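# Wheel cart through self-closing door into yellow bay

## Task

Move the utility cart through the self-closing door into the other room and leave it parked in the yellow bay so that each of its four wheels sits fully inside the taped outline, touching no tape. The copy paper case has to rest in the cart's top tray without any part overhanging the tray's edges. At the finish the door must be closed. Either robot or both may be used, and no robot may topple or be left leaning, or the task fails.

## Robot and tools

ROBOTS. Two identical Hello Robot Stretch 4 units, r1 and r2. Each has an omni-wheel base, a mast carrying a lift, and one arm that reaches straight forward, ending in a wrist (yaw, pitch, roll) and a two-finger gripper. A robot is about 1.6 m tall, and its base rim lies within 0.23 m of the base origin. Each robot reports only in its own frames, so relative placement comes from images, lidar_m and wrist_depth_mm. The same drive command can differ by up to about 3 cm per metre between the two robots.

FRAMES. Base frame: origin on the floor below the base centre, x forward, y left, z up, metres. hand_pose (a point between the open fingertips) is in this frame and may be slightly wrong. Odometry frame: the base frame where the scene began; base_odometry counts wheel turns only, so slip looks like travel. Heading is in rad, left positive, -3.142 to 3.142.

MOVE. One call carries one action. Keys r1 and r2 each hold that robot's part; an omitted robot keeps whatever it was doing. Always send blocking: false; the call returns in about 0.5 s while motion continues. cameras picks which images come back (omitted, null or ["all"] = all, [] = none). Per robot, give "base", "joints" or both, optionally with "speeds", "pace" and "contact_limits"; or give {"end_of_arm": "enable_torque"} alone to re-power a limp wrist or gripper motor.
- base: an offset from where the base last reported itself, in its own frame. {"translate_m": d} forward positive, -2 to 2 m; {"strafe_m": d} left positive, -2 to 2 m; {"rotate_rad": d} counter-clockwise positive, -3.2 to 3.2 rad. translate_m and strafe_m may be combined for a straight diagonal; rotate_rad goes alone.
- joints: absolute targets by name. lift_m 0 to 1.2 m; arm_m 0 to 0.55 m; wrist_yaw_rad -1.134 to 4.276 (0 ahead, left positive, 3.14 folded back, above 3.4 the arm may interfere); wrist_pitch_rad -1.117 to 4.259 (0 level, 1.57 pointing down); wrist_roll_rad -1.117 to 4.259 (clockwise positive seen from behind); gripper_m -0.038 to 0.141 m fingertip gap (reading off by up to 0.015; -0.02 or below makes the fingers press together). Done tolerances: ±0.004 for lift, arm and gripper, ±0.02 rad for wrist joints. Joint targets past a limit are clipped and reported; other out-of-range values are refused; unknown keys make the call invalid.
- pace: "slow", "default", "fast", "max". Base tops 0.1/0.3/0.4/0.6 m/s and 1/2/3/4 rad/s; lift 0.15/0.3/0.4/0.5 m/s; arm 0.1/0.4/0.6/0.7 m/s; wrist always 1.82 rad/s. A raised lift (above 0.2) slows the base, to 0.3 m/s and 1 rad/s at 1.2. speeds sets a top speed per joint (not gripper_m).
- contact_limits: 0 (gentlest) to 1, only for arm_m, lift_m, translate_m, strafe_m, rotate_rad, placed beside that same command; default 0.5. A base limit persists until the next action naming base. Arm at 0 still needs roughly 15 to 40 N; for a light touch use 0 and aim 1 to 3 mm past contact. Carrying a load upward needs a lift limit of at least 0.3 for 2 kg, 0.15 for 1 kg.
Each action is capped at 15 s; a motion is cut at 14 s (time_out). A new move overrides only the targets it names.

WAIT(seconds 0 to 10, cameras) lets time run and returns full state; it ends early once a commanded robot comes to rest. wait(0) shows the "earlier move" line. STOP(cameras) brakes everything and also re-brakes slack wheels; check the later "stop:" line. ZOOM_IMAGE(camera, region [x0,y0,x1,y1] pixels, top-left origin, max 504x504) enlarges part of a camera's latest image. FINISHED_SCENE(scene) ends the scene permanently; the result must hold without the robots.

RESULTS. The "move" line gives per robot "done" or its worst status. "as last shown" marks robots not named in the action. base_status/joint_status: moving, done (wheels turned the full amount, slip possible), off_target (may still push), contact_stop (blocked; that part goes slack), time_out (target dropped), limit_stop_at_own_body, limit_stop_at_tilt (lean over 6 degrees; lift, arm and wheels go slack), torque_fault (motor limp until enable_torque). After an unrequested stop or a refusal, later move/wait/finished_scene calls in that reply are skipped. on_its_own tells what happened uncommanded (holding, slack, off). lidar_m: 12 distances in metres, 30-degree sectors, first straight ahead, then counter-clockwise (4th left, 7th behind, 10th right); "-" means nothing seen or closer than 0.25 m; misses glass, thin legs. wrist_depth_mm: 7x7 depth grid in mm (100 to 2000), "-" for unknown. turned_by_wheels vs turned_by_imu differing by over about 0.1 rad in one move suggests a hit or slip. base_tilt in degrees (forward/right positive, about 3 degree bias). motor_effort in percent with peak in brackets; servo_current in mA.

GRIPPING. Command a gap more than 0.015 below the object width; about 0.06 below resists pulls. Use -0.02 or less to close behind a handle or bar. Nothing reports a successful grasp; look for a servo_current rise.

AVOID. Robots pressing on each other (bases touching then driving, or one gripper closing on the other's fingers) fails the scene. Tipping: don't turn, drive or stop with over 1 kg held and arm_m above 0.2, especially at fast paces; heavy steady pushes with a high gripper are risky. Self-collision with low lift over the base, tilted-up rolled wrists, or a folded-back wrist. Also avoid drops, letting go of moving things, slams, hard hits and over-hard pushes. Loose objects may occasionally get nudged. Thinking time advances the simulation.

Each tool is called after ">>>" as name(argument=value, ...), one argument or row to a line, values as JSON.

## Session

>>> wait(
  seconds=0,
)

Scene clock: 0.00 s.
r1.base_odometry: x=+0.000 y=+0.000 heading=+0.000
r1.turned_by_wheels: +0.000
r1.turned_by_imu: +0.000
r1.base_tilt: forward=-1.6 right=+1.3
r1.lidar_m: 1.92 2.25 3.81 1.93 0.97 0.84 0.83 0.93 0.77 0.76 0.93 1.59
r1.base_status: not commanded
r1.joint_positions: lift_m=+0.127 arm_m=+0.000 wrist_yaw_rad=+3.089 wrist_pitch_rad=+0.002 wrist_roll_rad=+0.000 gripper_m=+0.056
r1.joint_status: not commanded
r1.measured_speeds: all 0
r1.motor_effort: lift_m=+20 arm_m=-4 wheel_0=+0 wheel_1=+1 wheel_2=+1
r1.servo_current: wrist_yaw_rad=39 wrist_pitch_rad=46 wrist_roll_rad=65 gripper_m=39
r1.hand_pose: x=-0.1125 y=+0.1024 z=+0.3046 quat_wxyz=(+0.026, -0.001, +0.000, +1.000) (m; r1's base frame)
r1.wrist_depth_mm: 137 138 - - - - - / 113 139 - - - - - / 117 140 224 - - - - / 137 161 - - - - - / - - - - - - - / - - 191 - 187 - - / 842 759 750 788 788 732 768
r2.base_odometry: x=+0.000 y=+0.000 heading=+0.000
r2.turned_by_wheels: +0.000
r2.turned_by_imu: +0.000
r2.base_tilt: forward=-0.6 right=+0.1
r2.lidar_m: 2.02 1.45 1.40 1.49 2.01 2.22 2.34 3.17 1.60 3.62 2.59 2.46
r2.base_status: not commanded
r2.joint_positions: lift_m=+0.295 arm_m=+0.000 wrist_yaw_rad=+3.133 wrist_pitch_rad=+0.002 wrist_roll_rad=+0.000 gripper_m=+0.056
r2.joint_status: not commanded
r2.measured_speeds: all 0
r2.motor_effort: lift_m=+18 arm_m=-4 wheel_0=+0 wheel_1=-1 wheel_2=+0
r2.servo_current: wrist_yaw_rad=46 wrist_pitch_rad=39 wrist_roll_rad=46 gripper_m=59
r2.hand_pose: x=-0.1167 y=+0.0898 z=+0.4727 quat_wxyz=(+0.004, -0.001, +0.000, +1.000) (m; r2's base frame)
r2.wrist_depth_mm: - 140 - - - - - / - 126 150 - - - - / - 130 185 - - - - / 144 143 272 - - - - / 229 - - - - - - / 226 1576 196 1576 190 1618 1464 / 226 1060 1138 - - 1025 1060
pictures: r1_head_camera, r1_head_left_camera, r1_head_right_camera, r1_wrist_camera, r2_head_camera, r2_head_left_camera, r2_head_right_camera, r2_wrist_camera
Images, in order (width x height): r1_head_camera 420x560, r1_head_left_camera 420x672, r1_head_right_camera 420x672, r1_wrist_camera 616x392, r2_head_camera 420x560, r2_head_left_camera 420x672, r2_head_right_camera 420x672, r2_wrist_camera 616x392.

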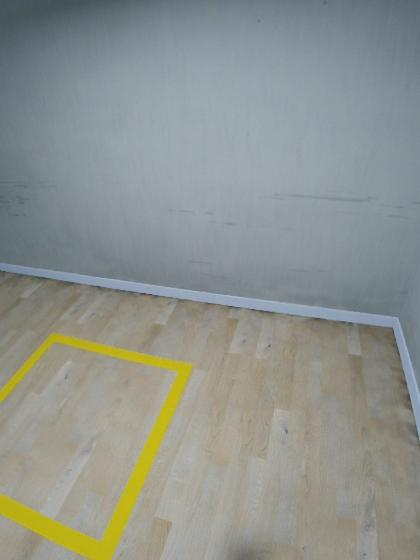

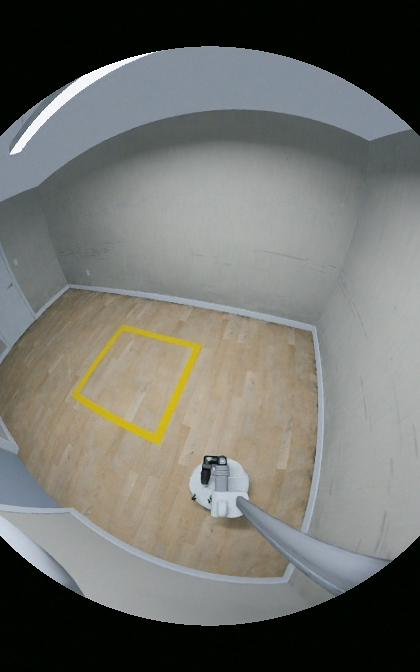

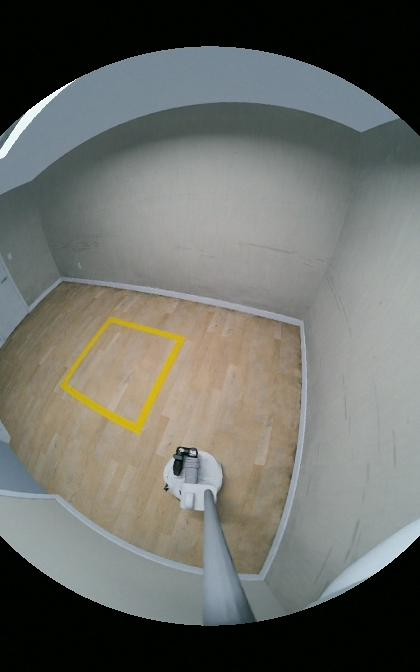

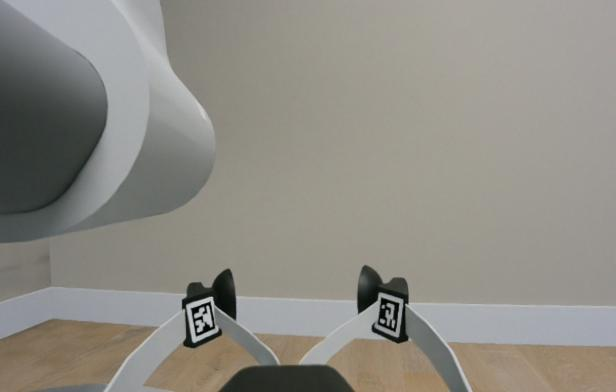

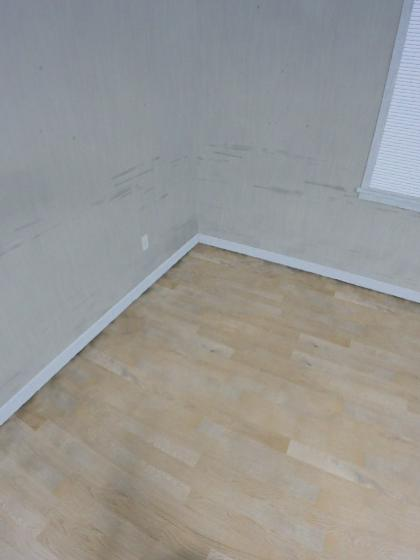

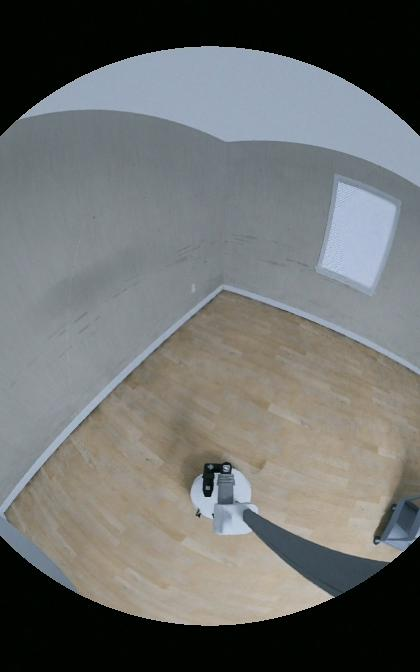

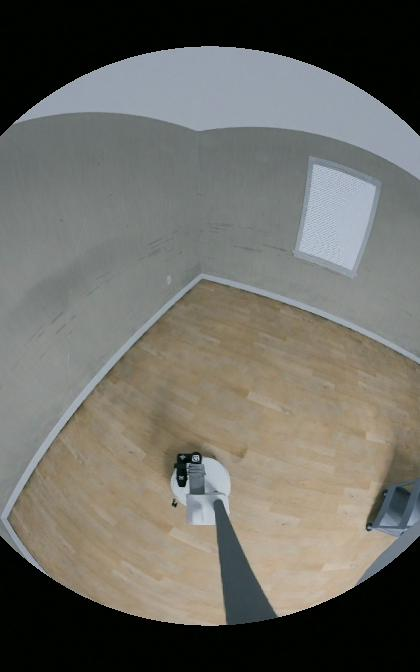

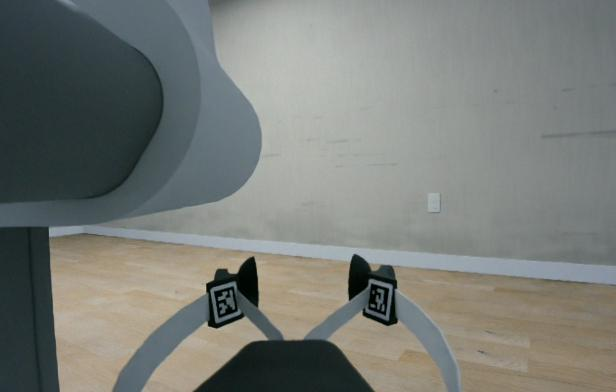

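>>> move(
  blocking=false,
  r1={"base":{"rotate_rad":1.2}},
  r2={"base":{"rotate_rad":-1.5}},
  cameras=[],
)

>>> wait(
  seconds=3,
  cameras=[],
)

>>> wait(
  seconds=2,
  cameras=["r1_head_camera","r1_head_left_camera","r1_head_right_camera","r2_head_camera","r2_head_left_camera","r2_head_right_camera"],
)

Scene clock: 4.70 s.
move: r1 moving; r2 moving
r1.base_odometry: x=+0.000 y=+0.000 heading=+0.252
r1.turned_by_wheels: +0.252
r1.turned_by_imu: +0.252
r1.base_tilt: forward=-1.6 right=+1.2
r1.lidar_m: 1.98 2.71 3.66 1.25 0.89 0.80 0.87 0.80 0.77 0.82 1.11 1.92
r1.base_status: rotate_rad moving
r1.joint_positions: lift_m=+0.127 arm_m=+0.000 wrist_yaw_rad=+3.089 wrist_pitch_rad=+0.002 wrist_roll_rad=+0.000 gripper_m=+0.056
r1.joint_status: not commanded
r1.measured_speeds: translate_m=-0.001 strafe_m=-0.001 rotate_rad=+0.980 lift_m=+0.000 arm_m=+0.000 wrist_yaw_rad=+0.000 wrist_pitch_rad=+0.000 wrist_roll_rad=+0.000
r1.motor_effort: lift_m=+20(20) arm_m=-4(4) wheel_0=-8(9) wheel_1=-6(9) wheel_2=-7(7)
r1.servo_current: wrist_yaw_rad=59(59) wrist_pitch_rad=39(46) wrist_roll_rad=46(59) gripper_m=39(39)
r1.hand_pose: x=-0.1125 y=+0.1024 z=+0.3046 quat_wxyz=(+0.026, -0.001, +0.000, +1.000) (m; r1's base frame)
r1.wrist_depth_mm: 136 138 - - - - - / 113 139 - - - - - / 114 140 226 - - - - / 137 160 - - - - - / - - - - - - - / - 1060 190 - 187 - - / 778 750 750 798 750 699 732
r2.base_odometry: x=+0.000 y=+0.000 heading=-0.252
r2.turned_by_wheels: -0.252
r2.turned_by_imu: -0.244
r2.base_tilt: forward=-0.7 right=+0.1
r2.lidar_m: 2.52 1.62 1.40 1.40 1.67 2.23 2.24 2.64 1.59 1.63 2.93 2.49
r2.base_status: rotate_rad moving
r2.joint_positions: lift_m=+0.295 arm_m=+0.000 wrist_yaw_rad=+3.133 wrist_pitch_rad=+0.002 wrist_roll_rad=+0.000 gripper_m=+0.056
r2.joint_status: not commanded
r2.measured_speeds: translate_m=+0.000 strafe_m=+0.000 rotate_rad=-0.974 lift_m=+0.000 arm_m=+0.000 wrist_yaw_rad=+0.000 wrist_pitch_rad=+0.000 wrist_roll_rad=+0.000
r2.motor_effort: lift_m=+18(18) arm_m=-4(4) wheel_0=+8(9) wheel_1=+8(10) wheel_2=+9(11)
r2.servo_current: wrist_yaw_rad=33(52) wrist_pitch_rad=39(46) wrist_roll_rad=52(52) gripper_m=39(59)
r2.hand_pose: x=-0.1167 y=+0.0898 z=+0.4727 quat_wxyz=(+0.004, -0.001, +0.000, +1.000) (m; r2's base frame)
r2.wrist_depth_mm: - 141 - - - - - / - 127 150 - - - - / - 130 184 - - - - / 144 143 272 - - - - / 229 - - - - - - / 227 1576 196 1576 190 1661 1464 / 226 1060 1138 - - 1060 1060
pictures: none
No camera images: "cameras" was empty.

Scene clock: 6.03 s.
earlier move: r1 done; r2 moving
r1.base_odometry: x=+0.000 y=+0.000 heading=+1.200
r1.turned_by_wheels: +0.948
r1.turned_by_imu: +0.953
r1.base_tilt: forward=-1.6 right=+1.3
r1.lidar_m: 3.90 1.54 0.93 0.82 0.85 0.82 0.77 0.75 1.00 1.89 1.97 2.45
r1.base_status: done
r1.joint_positions: lift_m=+0.127 arm_m=+0.000 wrist_yaw_rad=+3.089 wrist_pitch_rad=+0.002 wrist_roll_rad=+0.000 gripper_m=+0.056
r1.joint_status: not commanded
r1.measured_speeds: all 0
r1.motor_effort: lift_m=+20(20) arm_m=-4(4) wheel_0=-2(10) wheel_1=-2(9) wheel_2=+0(8)
r1.servo_current: wrist_yaw_rad=65(65) wrist_pitch_rad=39(52) wrist_roll_rad=59(65) gripper_m=39(46)
r1.hand_pose: x=-0.1125 y=+0.1024 z=+0.3046 quat_wxyz=(+0.026, -0.001, +0.000, +1.000) (m; r1's base frame)
r1.wrist_depth_mm: 136 139 - - - - - / 113 139 - - - - - / 117 139 229 - - - - / 137 162 - - - - - / - - - - - - - / - - 191 - 188 - - / 788 163 750 798 778 778 778
r2.base_odometry: x=+0.000 y=+0.000 heading=-1.499
r2.turned_by_wheels: -1.248
r2.turned_by_imu: -1.215
r2.base_tilt: forward=-0.7 right=+0.1
r2.lidar_m: 3.33 2.51 2.48 1.87 1.46 1.39 1.52 2.19 2.22 2.42 3.48 1.60
r2.base_status: rotate_rad moving
r2.joint_positions: lift_m=+0.295 arm_m=+0.000 wrist_yaw_rad=+3.133 wrist_pitch_rad=+0.002 wrist_roll_rad=+0.000 gripper_m=+0.056
r2.joint_status: not commanded
r2.measured_speeds: all 0
r2.motor_effort: lift_m=+18(18) arm_m=-4(4) wheel_0=+0(11) wheel_1=+2(11) wheel_2=+2(11)
r2.servo_current: wrist_yaw_rad=46(59) wrist_pitch_rad=33(46) wrist_roll_rad=46(52) gripper_m=46(59)
r2.hand_pose: x=-0.1167 y=+0.0898 z=+0.4727 quat_wxyz=(+0.004, -0.001, +0.000, +1.000) (m; r2's base frame)
r2.wrist_depth_mm: - 140 - - - - - / - 126 141 - - - - / - 129 184 - - - - / 144 144 265 - - - - / 230 - - - - - - / 227 1576 195 1336 190 - - / 226 1042 1138 - - 1025 1060
wait: 1.33 of 3 s (r1 has come to rest)
pictures: none
No camera images: "cameras" was empty.

Scene clock: 6.23 s.
earlier move: r2 done
r1.base_odometry: x=+0.000 y=+0.000 heading=+1.200
r1.turned_by_wheels: +0.000
r1.turned_by_imu: +0.000
r1.base_tilt: forward=-1.6 right=+1.3
r1.lidar_m: 3.91 1.53 0.90 0.84 0.85 0.85 0.76 0.78 0.99 1.92 1.92 2.44
r1.base_status: done
r1.joint_positions: lift_m=+0.127 arm_m=+0.000 wrist_yaw_rad=+3.089 wrist_pitch_rad=+0.002 wrist_roll_rad=+0.000 gripper_m=+0.056
r1.joint_status: not commanded
r1.measured_speeds: all 0
r1.motor_effort: lift_m=+20(20) arm_m=-4(4) wheel_0=-2(10) wheel_1=-1(9) wheel_2=+0(8)
r1.servo_current: wrist_yaw_rad=33(65) wrist_pitch_rad=33(52) wrist_roll_rad=52(65) gripper_m=39(46)
r1.hand_pose: x=-0.1125 y=+0.1024 z=+0.3046 quat_wxyz=(+0.026, -0.001, +0.000, +1.000) (m; r1's base frame)
r1.wrist_depth_mm: 136 139 - - - - - / 113 139 - - - - - / 117 140 229 - - - - / 137 161 - - - - - / - - - - - - - / - - 190 - 187 - - / 778 163 759 788 788 788 778
r2.base_odometry: x=+0.000 y=+0.000 heading=-1.499
r2.turned_by_wheels: +0.000
r2.turned_by_imu: +0.000
r2.base_tilt: forward=-0.6 right=+0.1
r2.lidar_m: 3.34 2.53 2.50 1.87 1.44 1.40 1.52 2.20 2.23 2.38 3.46 1.60
r2.base_status: done
r2.joint_positions: lift_m=+0.295 arm_m=+0.000 wrist_yaw_rad=+3.133 wrist_pitch_rad=+0.002 wrist_roll_rad=+0.000 gripper_m=+0.056
r2.joint_status: not commanded
r2.measured_speeds: all 0
r2.motor_effort: lift_m=+18(18) arm_m=-4(4) wheel_0=+3(11) wheel_1=+1(11) wheel_2=+2(11)
r2.servo_current: wrist_yaw_rad=39(59) wrist_pitch_rad=39(46) wrist_roll_rad=52(52) gripper_m=39(59)
r2.hand_pose: x=-0.1167 y=+0.0898 z=+0.4727 quat_wxyz=(+0.004, -0.001, +0.000, +1.000) (m; r2's base frame)
r2.wrist_depth_mm: - 140 - - - - - / - 126 142 - - - - / - 130 185 - - - - / 144 143 265 - - - - / 229 - - - - - - / 228 1537 196 1336 190 - - / 226 1060 1138 - - 1042 1078
wait: 0.20 of 2 s (r2 has come to rest)
pictures: r1_head_camera, r1_head_left_camera, r1_head_right_camera, r2_head_camera, r2_head_left_camera, r2_head_right_camera
Images, in order (width x height): r1_head_camera 420x560, r1_head_left_camera 420x672, r1_head_right_camera 420x672, r2_head_camera 420x560, r2_head_left_camera 420x672, r2_head_right_camera 420x672.

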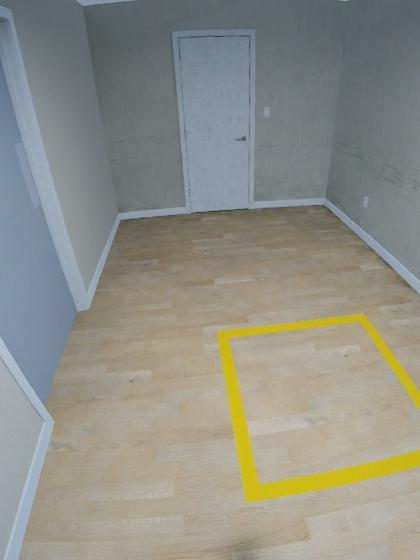

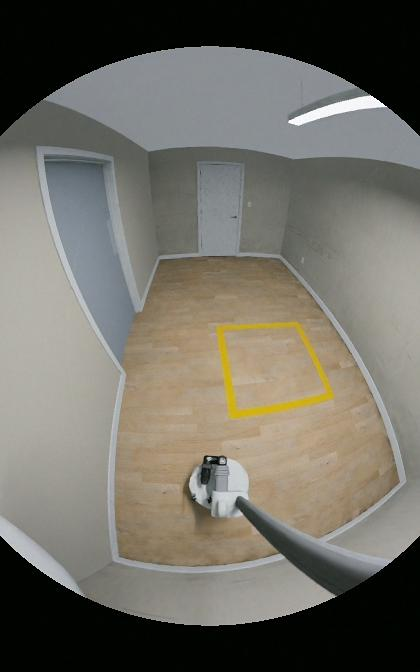

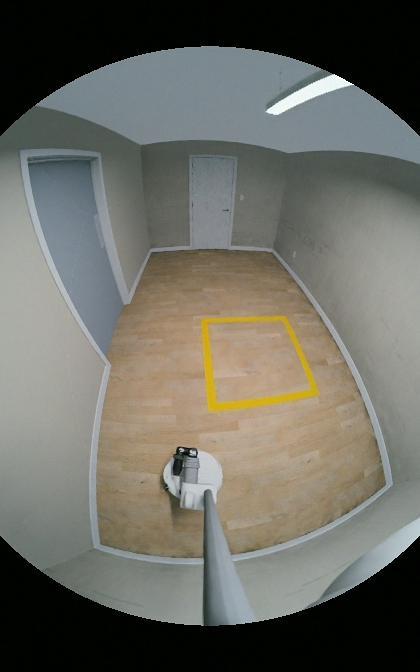

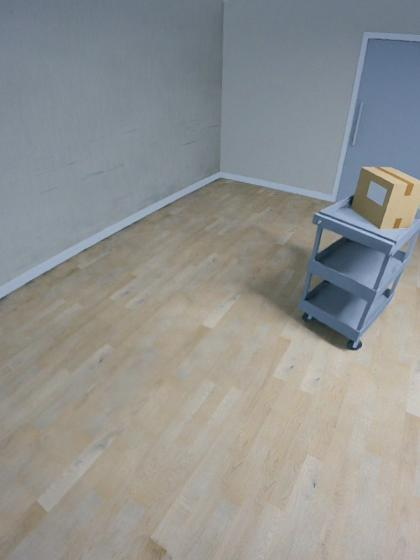

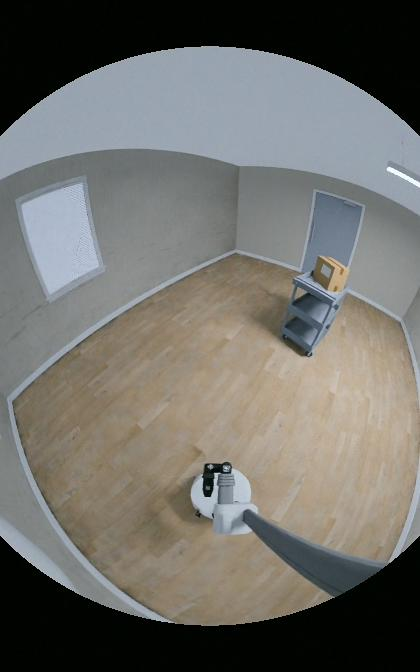

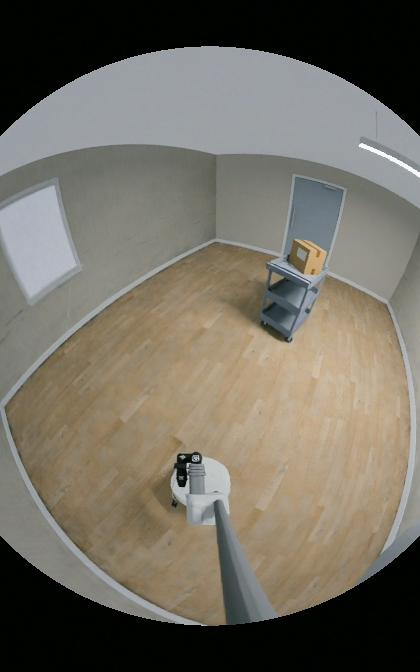

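>>> zoom_image(
  camera="r2_head_camera",
  region=[220, 0, 420, 380],
)

>>> zoom_image(
  camera="r2_head_right_camera",
  region=[220, 150, 420, 370],
)

>>> zoom_image(
  camera="r1_head_left_camera",
  region=[20, 120, 220, 400],
)

Scaled by 1.326 from the camera's 420x560 image, which has a finer 1200x1600 frame.

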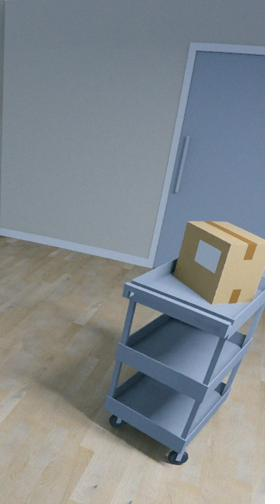

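Scaled by 2.291 from the camera's 420x672 image, which has a finer 600x960 frame.

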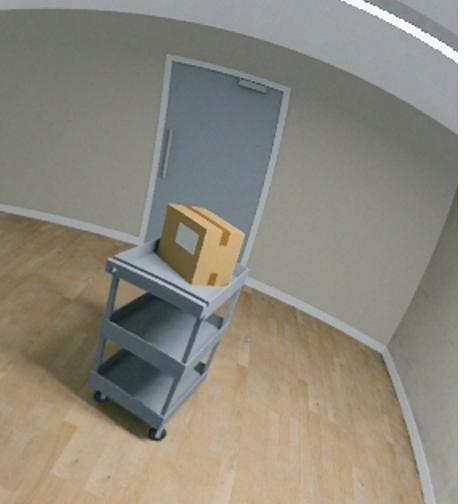

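Scaled by 1.800 from the camera's 420x672 image, which has a finer 600x960 frame.

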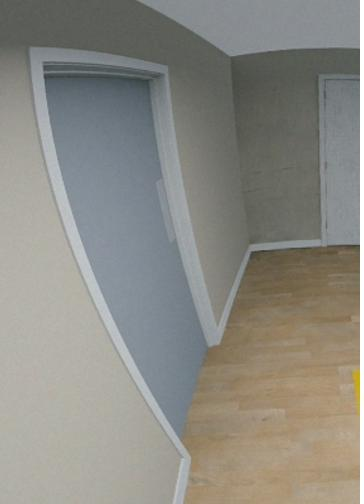

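>>> move(
  blocking=false,
  r2={"base":{"rotate_rad":-0.4}},
  cameras=[],
)

>>> wait(
  seconds=3,
  cameras=[],
)

>>> move(
  blocking=false,
  r2={"base":{"translate_m":0.7}},
  cameras=[],
)

>>> wait(
  seconds=5,
  cameras=["r2_head_camera","r2_head_left_camera","r2_head_right_camera"],
)

Scene clock: 26.83 s.
move: r2 moving
r1: as last shown
r1.lidar_m: 3.90 1.55 0.90 0.84 0.84 0.87 0.77 0.80 1.00 1.93 1.94 2.44
r1.motor_effort: lift_m=+20(20) arm_m=-4(4) wheel_0=-1(2) wheel_1=-1(2) wheel_2=+0(0)
r1.servo_current: wrist_yaw_rad=52(52) wrist_pitch_rad=46(46) wrist_roll_rad=46(65) gripper_m=46(46)
r1.wrist_depth_mm: 136 138 - - - - - / 113 139 - - - - - / 117 139 229 - - - - / 137 162 - - - - - / - - - - - - - / - - 190 - 188 - - / 778 164 759 809 788 768 778
r2.base_odometry: x=+0.000 y=+0.000 heading=-1.746
r2.turned_by_wheels: -0.247
r2.turned_by_imu: -0.239
r2.base_tilt: forward=-0.7 right=+0.0
r2.lidar_m: 1.69 2.81 2.49 2.46 1.56 1.39 1.43 1.74 2.22 2.25 2.78 1.60
r2.base_status: rotate_rad moving
r2.joint_positions: lift_m=+0.295 arm_m=+0.000 wrist_yaw_rad=+3.133 wrist_pitch_rad=+0.002 wrist_roll_rad=+0.000 gripper_m=+0.056
r2.joint_status: not commanded
r2.measured_speeds: translate_m=-0.001 strafe_m=+0.001 rotate_rad=-0.838 lift_m=+0.000 arm_m=+0.000 wrist_yaw_rad=+0.000 wrist_pitch_rad=+0.000 wrist_roll_rad=+0.000
r2.motor_effort: lift_m=+18(18) arm_m=-4(4) wheel_0=+3(10) wheel_1=+6(9) wheel_2=+7(11)
r2.servo_current: wrist_yaw_rad=46(59) wrist_pitch_rad=46(46) wrist_roll_rad=46(59) gripper_m=52(52)
r2.hand_pose: x=-0.1167 y=+0.0898 z=+0.4727 quat_wxyz=(+0.004, -0.001, +0.000, +1.000) (m; r2's base frame)
r2.wrist_depth_mm: - 141 - - - - - / - 126 141 - - - - / - 130 184 - - - - / 144 143 207 - - - - / 230 - - - - - - / 227 1576 195 1308 191 - - / 226 1078 1118 - - 1042 1042
pictures: none
No camera images: "cameras" was empty.

Scene clock: 27.53 s.
earlier move: r2 done
r1.base_odometry: x=+0.000 y=+0.000 heading=+1.200
r1.turned_by_wheels: +0.000
r1.turned_by_imu: +0.000
r1.base_tilt: forward=-1.6 right=+1.3
r1.lidar_m: 3.90 1.54 0.94 0.82 0.86 0.85 0.77 0.79 1.01 1.92 1.95 2.45
r1.base_status: not commanded
r1.joint_positions: lift_m=+0.127 arm_m=+0.000 wrist_yaw_rad=+3.089 wrist_pitch_rad=+0.002 wrist_roll_rad=+0.000 gripper_m=+0.056
r1.joint_status: not commanded
r1.measured_speeds: all 0
r1.motor_effort: lift_m=+20(20) arm_m=-4(4) wheel_0=-2(2) wheel_1=-1(2) wheel_2=+0(0)
r1.servo_current: wrist_yaw_rad=59(65) wrist_pitch_rad=46(52) wrist_roll_rad=33(65) gripper_m=39(46)
r1.hand_pose: x=-0.1125 y=+0.1024 z=+0.3046 quat_wxyz=(+0.026, -0.001, +0.000, +1.000) (m; r1's base frame)
r1.wrist_depth_mm: 136 138 - - - - - / 114 139 - - - - - / 118 140 229 - - - - / 137 162 - - - - - / - - - - - - - / - - 190 - 187 - - / 788 163 759 798 798 778 778
r2.base_odometry: x=+0.000 y=+0.000 heading=-1.899
r2.turned_by_wheels: -0.153
r2.turned_by_imu: -0.149
r2.base_tilt: forward=-0.7 right=+0.1
r2.lidar_m: 1.62 3.02 2.48 2.49 1.71 1.43 1.40 1.59 2.22 2.23 2.53 1.80
r2.base_status: done
r2.joint_positions: lift_m=+0.295 arm_m=+0.000 wrist_yaw_rad=+3.133 wrist_pitch_rad=+0.002 wrist_roll_rad=+0.000 gripper_m=+0.056
r2.joint_status: not commanded
r2.measured_speeds: all 0
r2.motor_effort: lift_m=+18(18) arm_m=-4(4) wheel_0=+5(10) wheel_1=+3(9) wheel_2=+5(11)
r2.servo_current: wrist_yaw_rad=52(59) wrist_pitch_rad=39(46) wrist_roll_rad=46(59) gripper_m=46(52)
r2.hand_pose: x=-0.1167 y=+0.0898 z=+0.4727 quat_wxyz=(+0.004, -0.001, +0.000, +1.000) (m; r2's base frame)
r2.wrist_depth_mm: - 141 - - - - - / - 127 141 - - - - / - 130 185 - - - - / 144 143 207 - - - - / 220 - - - - - - / 227 1464 192 171 190 - - / 227 1078 1138 - - 1042 1060
wait: 0.70 of 3 s (r2 has come to rest)
pictures: none
No camera images: "cameras" was empty.

Scene clock: 28.03 s.
move: r2 moving
r1: as last shown
r1.lidar_m: 3.92 1.54 0.90 0.85 0.87 0.86 0.77 0.78 1.01 1.92 1.95 2.46
r1.motor_effort: lift_m=+20(20) arm_m=-4(4) wheel_0=-1(2) wheel_1=-1(2) wheel_2=+0(0)
r1.servo_current: wrist_yaw_rad=52(59) wrist_pitch_rad=39(46) wrist_roll_rad=39(65) gripper_m=39(52)
r1.wrist_depth_mm: 136 139 - - - - - / 113 140 - - - - - / 118 140 229 - - - - / 137 162 - - - - - / - - - - - - - / - - 190 - 188 - - / 798 163 759 798 788 778 778
r2.base_odometry: x=-0.010 y=-0.030 heading=-1.898
r2.turned_by_wheels: +0.000
r2.turned_by_imu: +0.000
r2.base_tilt: forward=-0.6 right=+0.0
r2.lidar_m: 1.57 3.01 2.50 2.49 1.73 1.45 1.43 1.66 2.24 2.25 2.50 1.71
r2.base_status: translate_m moving
r2.joint_positions: lift_m=+0.295 arm_m=+0.000 wrist_yaw_rad=+3.133 wrist_pitch_rad=+0.002 wrist_roll_rad=+0.000 gripper_m=+0.056
r2.joint_status: not commanded
r2.measured_speeds: translate_m=+0.123 strafe_m=+0.000 rotate_rad=-0.001 lift_m=+0.000 arm_m=+0.000 wrist_yaw_rad=+0.000 wrist_pitch_rad=+0.000 wrist_roll_rad=+0.000
r2.motor_effort: lift_m=+18(18) arm_m=-4(4) wheel_0=+6(10) wheel_1=+7(9) wheel_2=-12(12)
r2.servo_current: wrist_yaw_rad=52(65) wrist_pitch_rad=39(46) wrist_roll_rad=46(52) gripper_m=46(52)
r2.hand_pose: x=-0.1167 y=+0.0898 z=+0.4727 quat_wxyz=(+0.004, -0.001, +0.000, +1.000) (m; r2's base frame)
r2.wrist_depth_mm: - 141 - - - - - / - 126 141 - - - - / - 129 183 - - - - / 144 143 216 - - - - / 220 - - - - - - / 227 1537 193 1308 190 - 1366 / 226 1078 1118 - - 1025 1060
pictures: none
No camera images: "cameras" was empty.

Scene clock: 31.37 s.
earlier move: r2 done
r1.base_odometry: x=+0.000 y=+0.000 heading=+1.200
r1.turned_by_wheels: +0.000
r1.turned_by_imu: +0.000
r1.base_tilt: forward=-1.6 right=+1.3
r1.lidar_m: 3.91 1.53 0.94 0.85 0.83 0.86 0.75 0.77 1.01 1.91 1.95 2.47
r1.base_status: not commanded
r1.joint_positions: lift_m=+0.127 arm_m=+0.000 wrist_yaw_rad=+3.089 wrist_pitch_rad=+0.002 wrist_roll_rad=+0.000 gripper_m=+0.056
r1.joint_status: not commanded
r1.measured_speeds: all 0
r1.motor_effort: lift_m=+20(20) arm_m=-4(4) wheel_0=-2(2) wheel_1=-1(2) wheel_2=+0(0)
r1.servo_current: wrist_yaw_rad=33(72) wrist_pitch_rad=46(52) wrist_roll_rad=39(65) gripper_m=39(52)
r1.hand_pose: x=-0.1125 y=+0.1024 z=+0.3046 quat_wxyz=(+0.026, -0.001, +0.000, +1.000) (m; r1's base frame)
r1.wrist_depth_mm: 136 139 - - - - - / 113 139 - - - - - / 118 140 229 - - - - / 137 161 - - - - - / - - - - - - - / - - 190 - 187 - - / 798 164 750 809 788 778 768
r2.base_odometry: x=-0.225 y=-0.663 heading=-1.898
r2.turned_by_wheels: +0.000
r2.turned_by_imu: +0.001
r2.base_tilt: forward=-0.7 right=+0.1
r2.lidar_m: 0.98 2.87 2.35 2.34 2.53 2.11 2.09 2.39 2.39 2.38 2.68 0.93
r2.base_status: done
r2.joint_positions: lift_m=+0.295 arm_m=+0.000 wrist_yaw_rad=+3.133 wrist_pitch_rad=+0.002 wrist_roll_rad=+0.000 gripper_m=+0.056
r2.joint_status: not commanded
r2.measured_speeds: all 0
r2.motor_effort: lift_m=+18(18) arm_m=-4(4) wheel_0=+3(11) wheel_1=+2(9) wheel_2=-4(14)
r2.servo_current: wrist_yaw_rad=39(65) wrist_pitch_rad=46(46) wrist_roll_rad=46(59) gripper_m=52(52)
r2.hand_pose: x=-0.1167 y=+0.0898 z=+0.4727 quat_wxyz=(+0.004, -0.001, +0.000, +1.000) (m; r2's base frame)
r2.wrist_depth_mm: - 140 - - - - - / - 127 150 - - - - / - 130 185 - - - - / 144 143 265 - - - - / 230 - - - - - - / 227 1576 195 1576 190 1618 1430 / 225 1078 1138 - - 1025 1078
wait: 3.33 of 5 s (r2 has come to rest)
pictures: r2_head_camera, r2_head_left_camera, r2_head_right_camera
Images, in order (width x height): r2_head_camera 420x560, r2_head_left_camera 420x672, r2_head_right_camera 420x672.

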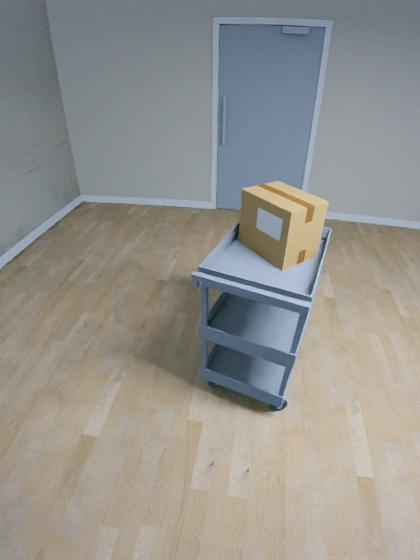

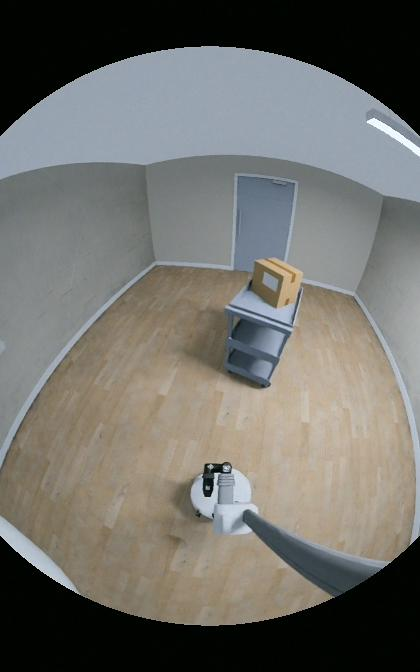

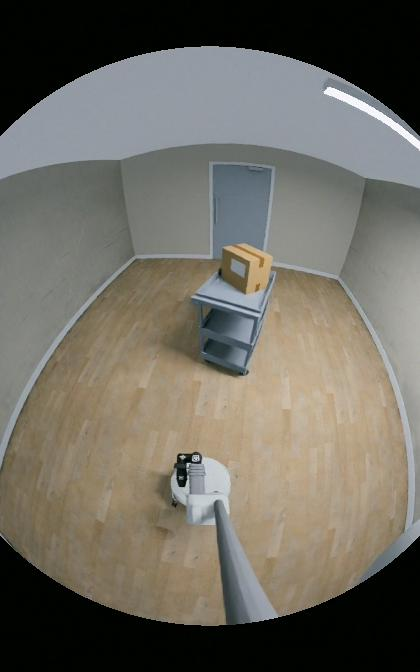

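>>> zoom_image(
  camera="r2_head_camera",
  region=[180, 160, 350, 420],
)

>>> zoom_image(
  camera="r2_head_left_camera",
  region=[210, 240, 320, 400],
)

Scaled by 1.938 from the camera's 420x560 image, which has a finer 1200x1600 frame.

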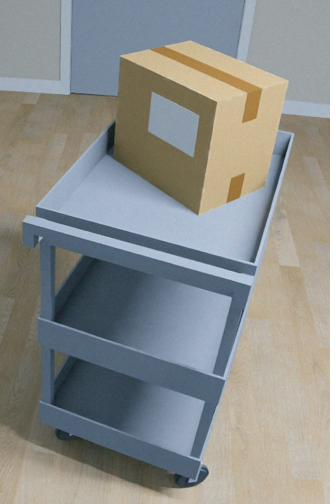

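Scaled by 3.150 from the camera's 420x672 image, which has a finer 600x960 frame.

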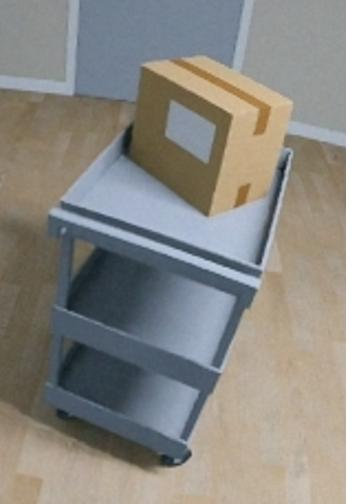

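>>> move(
  blocking=false,
  r1={"base":{"rotate_rad":0.11}},
  r2={"base":{"translate_m":0.9,"strafe_m":0.6}},
  cameras=[],
)

>>> wait(
  seconds=2,
  cameras=[],
)

>>> move(
  blocking=false,
  r1={"base":{"translate_m":1.3}},
  cameras=[],
)

>>> wait(
  seconds=4,
  cameras=[],
)

>>> wait(
  seconds=3,
  cameras=["r2_head_camera","r2_head_right_camera","r1_head_left_camera"],
)

Scene clock: 108.80 s.
move: r1 moving; r2 moving
r1.base_odometry: x=+0.000 y=+0.000 heading=+1.309
r1.turned_by_wheels: +0.110
r1.turned_by_imu: +0.110
r1.base_tilt: forward=-1.6 right=+1.3
r1.lidar_m: 3.63 1.25 0.88 0.85 0.90 0.83 0.77 0.81 1.14 1.92 2.00 2.71
r1.base_status: rotate_rad moving
r1.joint_positions: lift_m=+0.127 arm_m=+0.000 wrist_yaw_rad=+3.089 wrist_pitch_rad=+0.002 wrist_roll_rad=+0.000 gripper_m=+0.056
r1.joint_status: not commanded
r1.measured_speeds: all 0
r1.motor_effort: lift_m=+20(20) arm_m=-4(4) wheel_0=-2(6) wheel_1=-2(7) wheel_2=-2(6)
r1.servo_current: wrist_yaw_rad=65(65) wrist_pitch_rad=33(52) wrist_roll_rad=52(65) gripper_m=46(46)
r1.hand_pose: x=-0.1125 y=+0.1024 z=+0.3046 quat_wxyz=(+0.026, -0.001, +0.000, +1.000) (m; r1's base frame)
r1.wrist_depth_mm: 136 138 - - - - - / 113 139 - - - - - / 118 140 229 - - - - / 137 162 - - - - - / - - - - - - - / - - 190 - 187 - - / 798 707 750 143 809 778 820
r2.base_odometry: x=-0.216 y=-0.696 heading=-1.899
r2.turned_by_wheels: -0.001
r2.turned_by_imu: +0.000
r2.base_tilt: forward=-0.6 right=+0.1
r2.lidar_m: 0.94 2.84 2.32 2.29 2.55 2.11 2.12 2.39 2.40 2.39 2.73 0.92
r2.base_status: translate_m moving; strafe_m moving
r2.joint_positions: lift_m=+0.295 arm_m=+0.000 wrist_yaw_rad=+3.133 wrist_pitch_rad=+0.002 wrist_roll_rad=+0.000 gripper_m=+0.056
r2.joint_status: not commanded
r2.measured_speeds: translate_m=+0.112 strafe_m=+0.077 rotate_rad=-0.004 lift_m=+0.000 arm_m=+0.000 wrist_yaw_rad=+0.000 wrist_pitch_rad=+0.000 wrist_roll_rad=+0.000
r2.motor_effort: lift_m=+18(18) arm_m=-4(4) wheel_0=-2(6) wheel_1=+9(11) wheel_2=-12(12)
r2.servo_current: wrist_yaw_rad=46(52) wrist_pitch_rad=33(46) wrist_roll_rad=52(52) gripper_m=52(52)
r2.hand_pose: x=-0.1167 y=+0.0898 z=+0.4727 quat_wxyz=(+0.004, -0.001, +0.000, +1.000) (m; r2's base frame)
r2.wrist_depth_mm: - 140 - - - - - / - 125 147 - - - - / - 129 190 - - - - / 144 144 266 - - - - / 228 - - - - - - / 226 1576 196 1537 190 1576 1464 / 236 1060 1160 - - 1042 1078
pictures: none
No camera images: "cameras" was empty.

Scene clock: 109.07 s.
earlier move: r1 done; r2 moving
r1.base_odometry: x=+0.000 y=+0.000 heading=+1.309
r1.turned_by_wheels: +0.000
r1.turned_by_imu: +0.000
r1.base_tilt: forward=-1.6 right=+1.2
r1.lidar_m: 3.62 1.23 0.88 0.85 0.88 0.82 0.76 0.81 1.11 1.94 1.99 2.70
r1.base_status: done
r1.joint_positions: lift_m=+0.127 arm_m=+0.000 wrist_yaw_rad=+3.089 wrist_pitch_rad=+0.002 wrist_roll_rad=+0.000 gripper_m=+0.056
r1.joint_status: not commanded
r1.measured_speeds: all 0
r1.motor_effort: lift_m=+20(20) arm_m=-4(4) wheel_0=-3(6) wheel_1=-1(7) wheel_2=-1(6)
r1.servo_current: wrist_yaw_rad=52(72) wrist_pitch_rad=39(52) wrist_roll_rad=59(65) gripper_m=39(46)
r1.hand_pose: x=-0.1125 y=+0.1024 z=+0.3046 quat_wxyz=(+0.026, -0.001, +0.000, +1.000) (m; r1's base frame)
r1.wrist_depth_mm: 136 139 - - - - - / 113 139 - - - - - / 117 139 229 - - - - / 137 162 - - - - - / - - - - - - - / - - 190 - 187 - - / 788 699 750 143 798 778 820
r2.base_odometry: x=-0.204 y=-0.742 heading=-1.899
r2.turned_by_wheels: +0.000
r2.turned_by_imu: +0.000
r2.base_tilt: forward=-0.7 right=+0.0
r2.lidar_m: 0.93 2.78 2.29 2.29 2.58 2.13 2.13 2.41 2.45 2.43 2.73 0.88
r2.base_status: translate_m moving; strafe_m moving
r2.joint_positions: lift_m=+0.295 arm_m=+0.000 wrist_yaw_rad=+3.133 wrist_pitch_rad=+0.002 wrist_roll_rad=+0.000 gripper_m=+0.056
r2.joint_status: not commanded
r2.measured_speeds: translate_m=+0.174 strafe_m=+0.117 rotate_rad=-0.001 lift_m=+0.000 arm_m=+0.000 wrist_yaw_rad=+0.000 wrist_pitch_rad=+0.000 wrist_roll_rad=+0.000
r2.motor_effort: lift_m=+18(18) arm_m=-4(4) wheel_0=-4(10) wheel_1=+10(12) wheel_2=-12(13)
r2.servo_current: wrist_yaw_rad=46(52) wrist_pitch_rad=46(46) wrist_roll_rad=39(59) gripper_m=52(52)
r2.hand_pose: x=-0.1167 y=+0.0898 z=+0.4727 quat_wxyz=(+0.004, -0.001, +0.000, +1.000) (m; r2's base frame)
r2.wrist_depth_mm: - 140 - - - - - / - 124 147 - - - - / - 128 190 - - - - / 144 143 265 - - - - / 228 - - - - - - / 226 1576 196 1537 190 1618 1430 / 235 1060 1138 - - 1025 1078
wait: 0.27 of 2 s (r1 has come to rest)
pictures: none
No camera images: "cameras" was empty.

Scene clock: 109.57 s.
earlier move: r2 moving
move: r1 moving
r1.base_odometry: x=+0.008 y=+0.030 heading=+1.310
r1.turned_by_wheels: +0.000
r1.turned_by_imu: +0.000
r1.base_tilt: forward=-1.6 right=+1.3
r1.lidar_m: 3.65 1.22 0.88 0.84 0.87 0.87 0.80 0.84 1.15 1.91 1.99 2.69
r1.base_status: translate_m moving
r1.joint_positions: lift_m=+0.127 arm_m=+0.000 wrist_yaw_rad=+3.089 wrist_pitch_rad=+0.002 wrist_roll_rad=+0.000 gripper_m=+0.056
r1.joint_status: not commanded
r1.measured_speeds: translate_m=+0.123 strafe_m=+0.000 rotate_rad=-0.001 lift_m=+0.000 arm_m=+0.000 wrist_yaw_rad=+0.000 wrist_pitch_rad=+0.000 wrist_roll_rad=+0.000
r1.motor_effort: lift_m=+20(20) arm_m=-4(4) wheel_0=+6(8) wheel_1=+6(7) wheel_2=-8(9)
r1.servo_current: wrist_yaw_rad=46(65) wrist_pitch_rad=46(52) wrist_roll_rad=46(52) gripper_m=39(52)
r1.hand_pose: x=-0.1125 y=+0.1024 z=+0.3046 quat_wxyz=(+0.026, -0.001, +0.000, +1.000) (m; r1's base frame)
r1.wrist_depth_mm: 136 138 - - - - - / 113 139 - - - - - / 115 139 225 - - - - / 137 163 - - - - - / - - - - - - - / - - 191 - 187 - - / 798 707 759 798 798 788 820
r2.base_odometry: x=-0.169 y=-0.875 heading=-1.899
r2.turned_by_wheels: +0.000
r2.turned_by_imu: +0.000
r2.base_tilt: forward=-0.7 right=+0.1
r2.lidar_m: 0.86 2.66 2.22 2.18 2.51 2.25 2.26 2.55 2.52 2.53 2.87 0.83
r2.base_status: translate_m moving; strafe_m moving
r2.joint_positions: lift_m=+0.295 arm_m=+0.000 wrist_yaw_rad=+3.133 wrist_pitch_rad=+0.002 wrist_roll_rad=+0.000 gripper_m=+0.056
r2.joint_status: not commanded
r2.measured_speeds: translate_m=+0.250 strafe_m=+0.166 rotate_rad=+0.002 lift_m=+0.000 arm_m=+0.000 wrist_yaw_rad=+0.000 wrist_pitch_rad=+0.000 wrist_roll_rad=+0.000
r2.motor_effort: lift_m=+18(18) arm_m=-3(4) wheel_0=-3(8) wheel_1=+8(12) wheel_2=-8(13)
r2.servo_current: wrist_yaw_rad=46(59) wrist_pitch_rad=46(46) wrist_roll_rad=52(52) gripper_m=52(52)
r2.hand_pose: x=-0.1167 y=+0.0898 z=+0.4727 quat_wxyz=(+0.004, -0.001, +0.000, +1.000) (m; r2's base frame)
r2.wrist_depth_mm: - 140 - - - - - / - 124 146 - - - - / - 128 188 - - - - / 144 144 263 - - - - / 226 - - - - - - / 224 1576 196 1537 190 1618 1430 / 223 1060 1138 - - 1042 1060
pictures: none
No camera images: "cameras" was empty.

Scene clock: 113.27 s.
earlier move: r1 moving; r2 done
r1.base_odometry: x=+0.279 y=+1.044 heading=+1.310
r1.turned_by_wheels: +0.000
r1.turned_by_imu: +0.000
r1.base_tilt: forward=-1.6 right=+1.3
r1.lidar_m: 2.83 1.32 0.99 0.85 0.89 1.22 1.84 1.95 2.01 1.90 1.98 2.66
r1.base_status: translate_m moving
r1.joint_positions: lift_m=+0.127 arm_m=+0.000 wrist_yaw_rad=+3.089 wrist_pitch_rad=+0.002 wrist_roll_rad=+0.000 gripper_m=+0.056
r1.joint_status: not commanded
r1.measured_speeds: translate_m=+0.299 strafe_m=-0.001 rotate_rad=-0.004 lift_m=+0.000 arm_m=+0.000 wrist_yaw_rad=+0.000 wrist_pitch_rad=+0.000 wrist_roll_rad=+0.000
r1.motor_effort: lift_m=+20(20) arm_m=-4(4) wheel_0=+6(8) wheel_1=+3(7) wheel_2=-5(10)
r1.servo_current: wrist_yaw_rad=46(72) wrist_pitch_rad=39(52) wrist_roll_rad=46(72) gripper_m=39(52)
r1.hand_pose: x=-0.1125 y=+0.1024 z=+0.3046 quat_wxyz=(+0.026, -0.001, +0.000, +1.000) (m; r1's base frame)
r1.wrist_depth_mm: 136 138 - - - - - / 112 139 - - - - - / 117 140 224 - - - - / 137 162 - - - - - / 1661 - - 1921 - - - / 1182 1205 195 1205 187 1160 960 / 842 750 750 798 798 768 809
r2.base_odometry: x=+0.053 y=-1.708 heading=-1.899
r2.turned_by_wheels: +0.000
r2.turned_by_imu: +0.002
r2.base_tilt: forward=-0.7 right=+0.1
r2.lidar_m: 2.95 1.95 1.60 1.61 1.77 2.85 2.85 3.21 3.15 0.63 0.60 2.91
r2.base_status: done
r2.joint_positions: lift_m=+0.295 arm_m=+0.000 wrist_yaw_rad=+3.133 wrist_pitch_rad=+0.002 wrist_roll_rad=+0.000 gripper_m=+0.056
r2.joint_status: not commanded
r2.measured_speeds: all 0
r2.motor_effort: lift_m=+18(18) arm_m=-4(4) wheel_0=-5(10) wheel_1=+2(12) wheel_2=-4(13)
r2.servo_current: wrist_yaw_rad=46(59) wrist_pitch_rad=39(46) wrist_roll_rad=52(65) gripper_m=46(59)
r2.hand_pose: x=-0.1167 y=+0.0898 z=+0.4727 quat_wxyz=(+0.004, -0.001, +0.000, +1.000) (m; r2's base frame)
r2.wrist_depth_mm: - 141 - - - - - / - 126 151 - - - - / - 129 185 - - - - / 144 143 264 - - - - / 229 - - - - - - / 227 1576 196 1618 190 1618 1464 / 226 1078 1138 - - 1042 1060
wait: 3.70 of 4 s (r2 has come to rest)
pictures: none
No camera images: "cameras" was empty.

Scene clock: 114.90 s.
earlier move: r1 done
r1.base_odometry: x=+0.336 y=+1.256 heading=+1.310
r1.turned_by_wheels: +0.000
r1.turned_by_imu: +0.000
r1.base_tilt: forward=-1.6 right=+1.3
r1.lidar_m: 2.62 1.29 0.97 0.92 0.88 1.25 2.06 2.17 2.00 1.89 1.97 2.67
r1.base_status: done
r1.joint_positions: lift_m=+0.127 arm_m=+0.000 wrist_yaw_rad=+3.089 wrist_pitch_rad=+0.002 wrist_roll_rad=+0.000 gripper_m=+0.056
r1.joint_status: not commanded
r1.measured_speeds: all 0
r1.motor_effort: lift_m=+20(20) arm_m=-4(4) wheel_0=+2(8) wheel_1=+1(7) wheel_2=+0(10)
r1.servo_current: wrist_yaw_rad=59(72) wrist_pitch_rad=39(52) wrist_roll_rad=39(72) gripper_m=39(52)
r1.hand_pose: x=-0.1125 y=+0.1024 z=+0.3046 quat_wxyz=(+0.026, -0.001, +0.000, +1.000) (m; r1's base frame)
r1.wrist_depth_mm: 136 139 - - - - - / 113 139 - - - - - / 118 140 272 - - - - / 137 162 - - - - - / 1921 - - - - - - / 1205 1229 194 1182 187 1160 976 / 904 715 741 798 798 778 809
r2.base_odometry: x=+0.053 y=-1.708 heading=-1.899
r2.turned_by_wheels: +0.000
r2.turned_by_imu: +0.000
r2.base_tilt: forward=-0.7 right=+0.1
r2.lidar_m: 2.95 1.95 1.60 1.60 1.78 2.85 2.84 3.18 3.16 0.63 0.60 2.92
r2.base_status: done
r2.joint_positions: lift_m=+0.295 arm_m=+0.000 wrist_yaw_rad=+3.133 wrist_pitch_rad=+0.002 wrist_roll_rad=+0.000 gripper_m=+0.056
r2.joint_status: not commanded
r2.measured_speeds: all 0
r2.motor_effort: lift_m=+18(18) arm_m=-4(4) wheel_0=-5(10) wheel_1=+2(12) wheel_2=-4(13)
r2.servo_current: wrist_yaw_rad=39(59) wrist_pitch_rad=46(46) wrist_roll_rad=39(65) gripper_m=52(59)
r2.hand_pose: x=-0.1167 y=+0.0898 z=+0.4727 quat_wxyz=(+0.004, -0.001, +0.000, +1.000) (m; r2's base frame)
r2.wrist_depth_mm: - 141 - - - - - / - 127 150 - - - - / - 129 185 - - - - / 144 144 265 - - - - / 229 - - - - - - / 227 1576 196 1537 190 1618 1430 / 226 1060 1160 - - 1025 1078
wait: 1.63 of 3 s (r1 has come to rest)
pictures: r1_head_left_camera, r2_head_camera, r2_head_right_camera
Images, in order (width x height): r1_head_left_camera 420x672, r2_head_camera 420x560, r2_head_right_camera 420x672.

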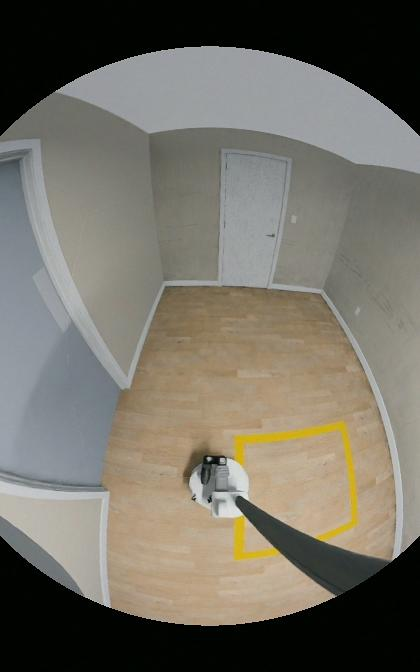

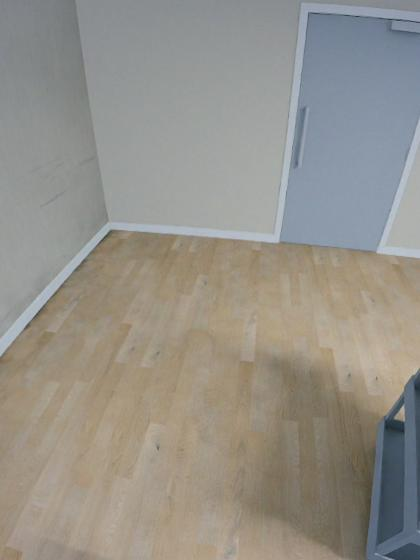

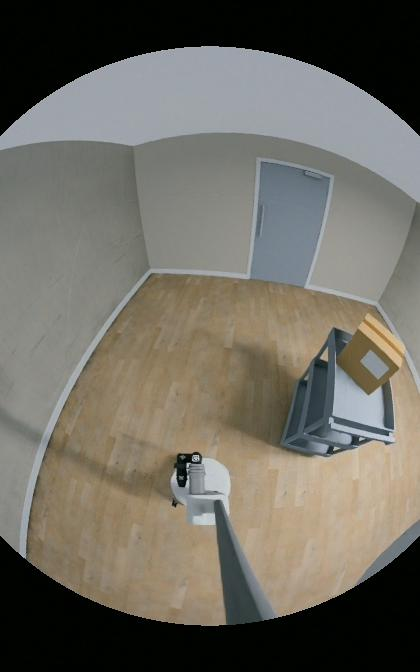

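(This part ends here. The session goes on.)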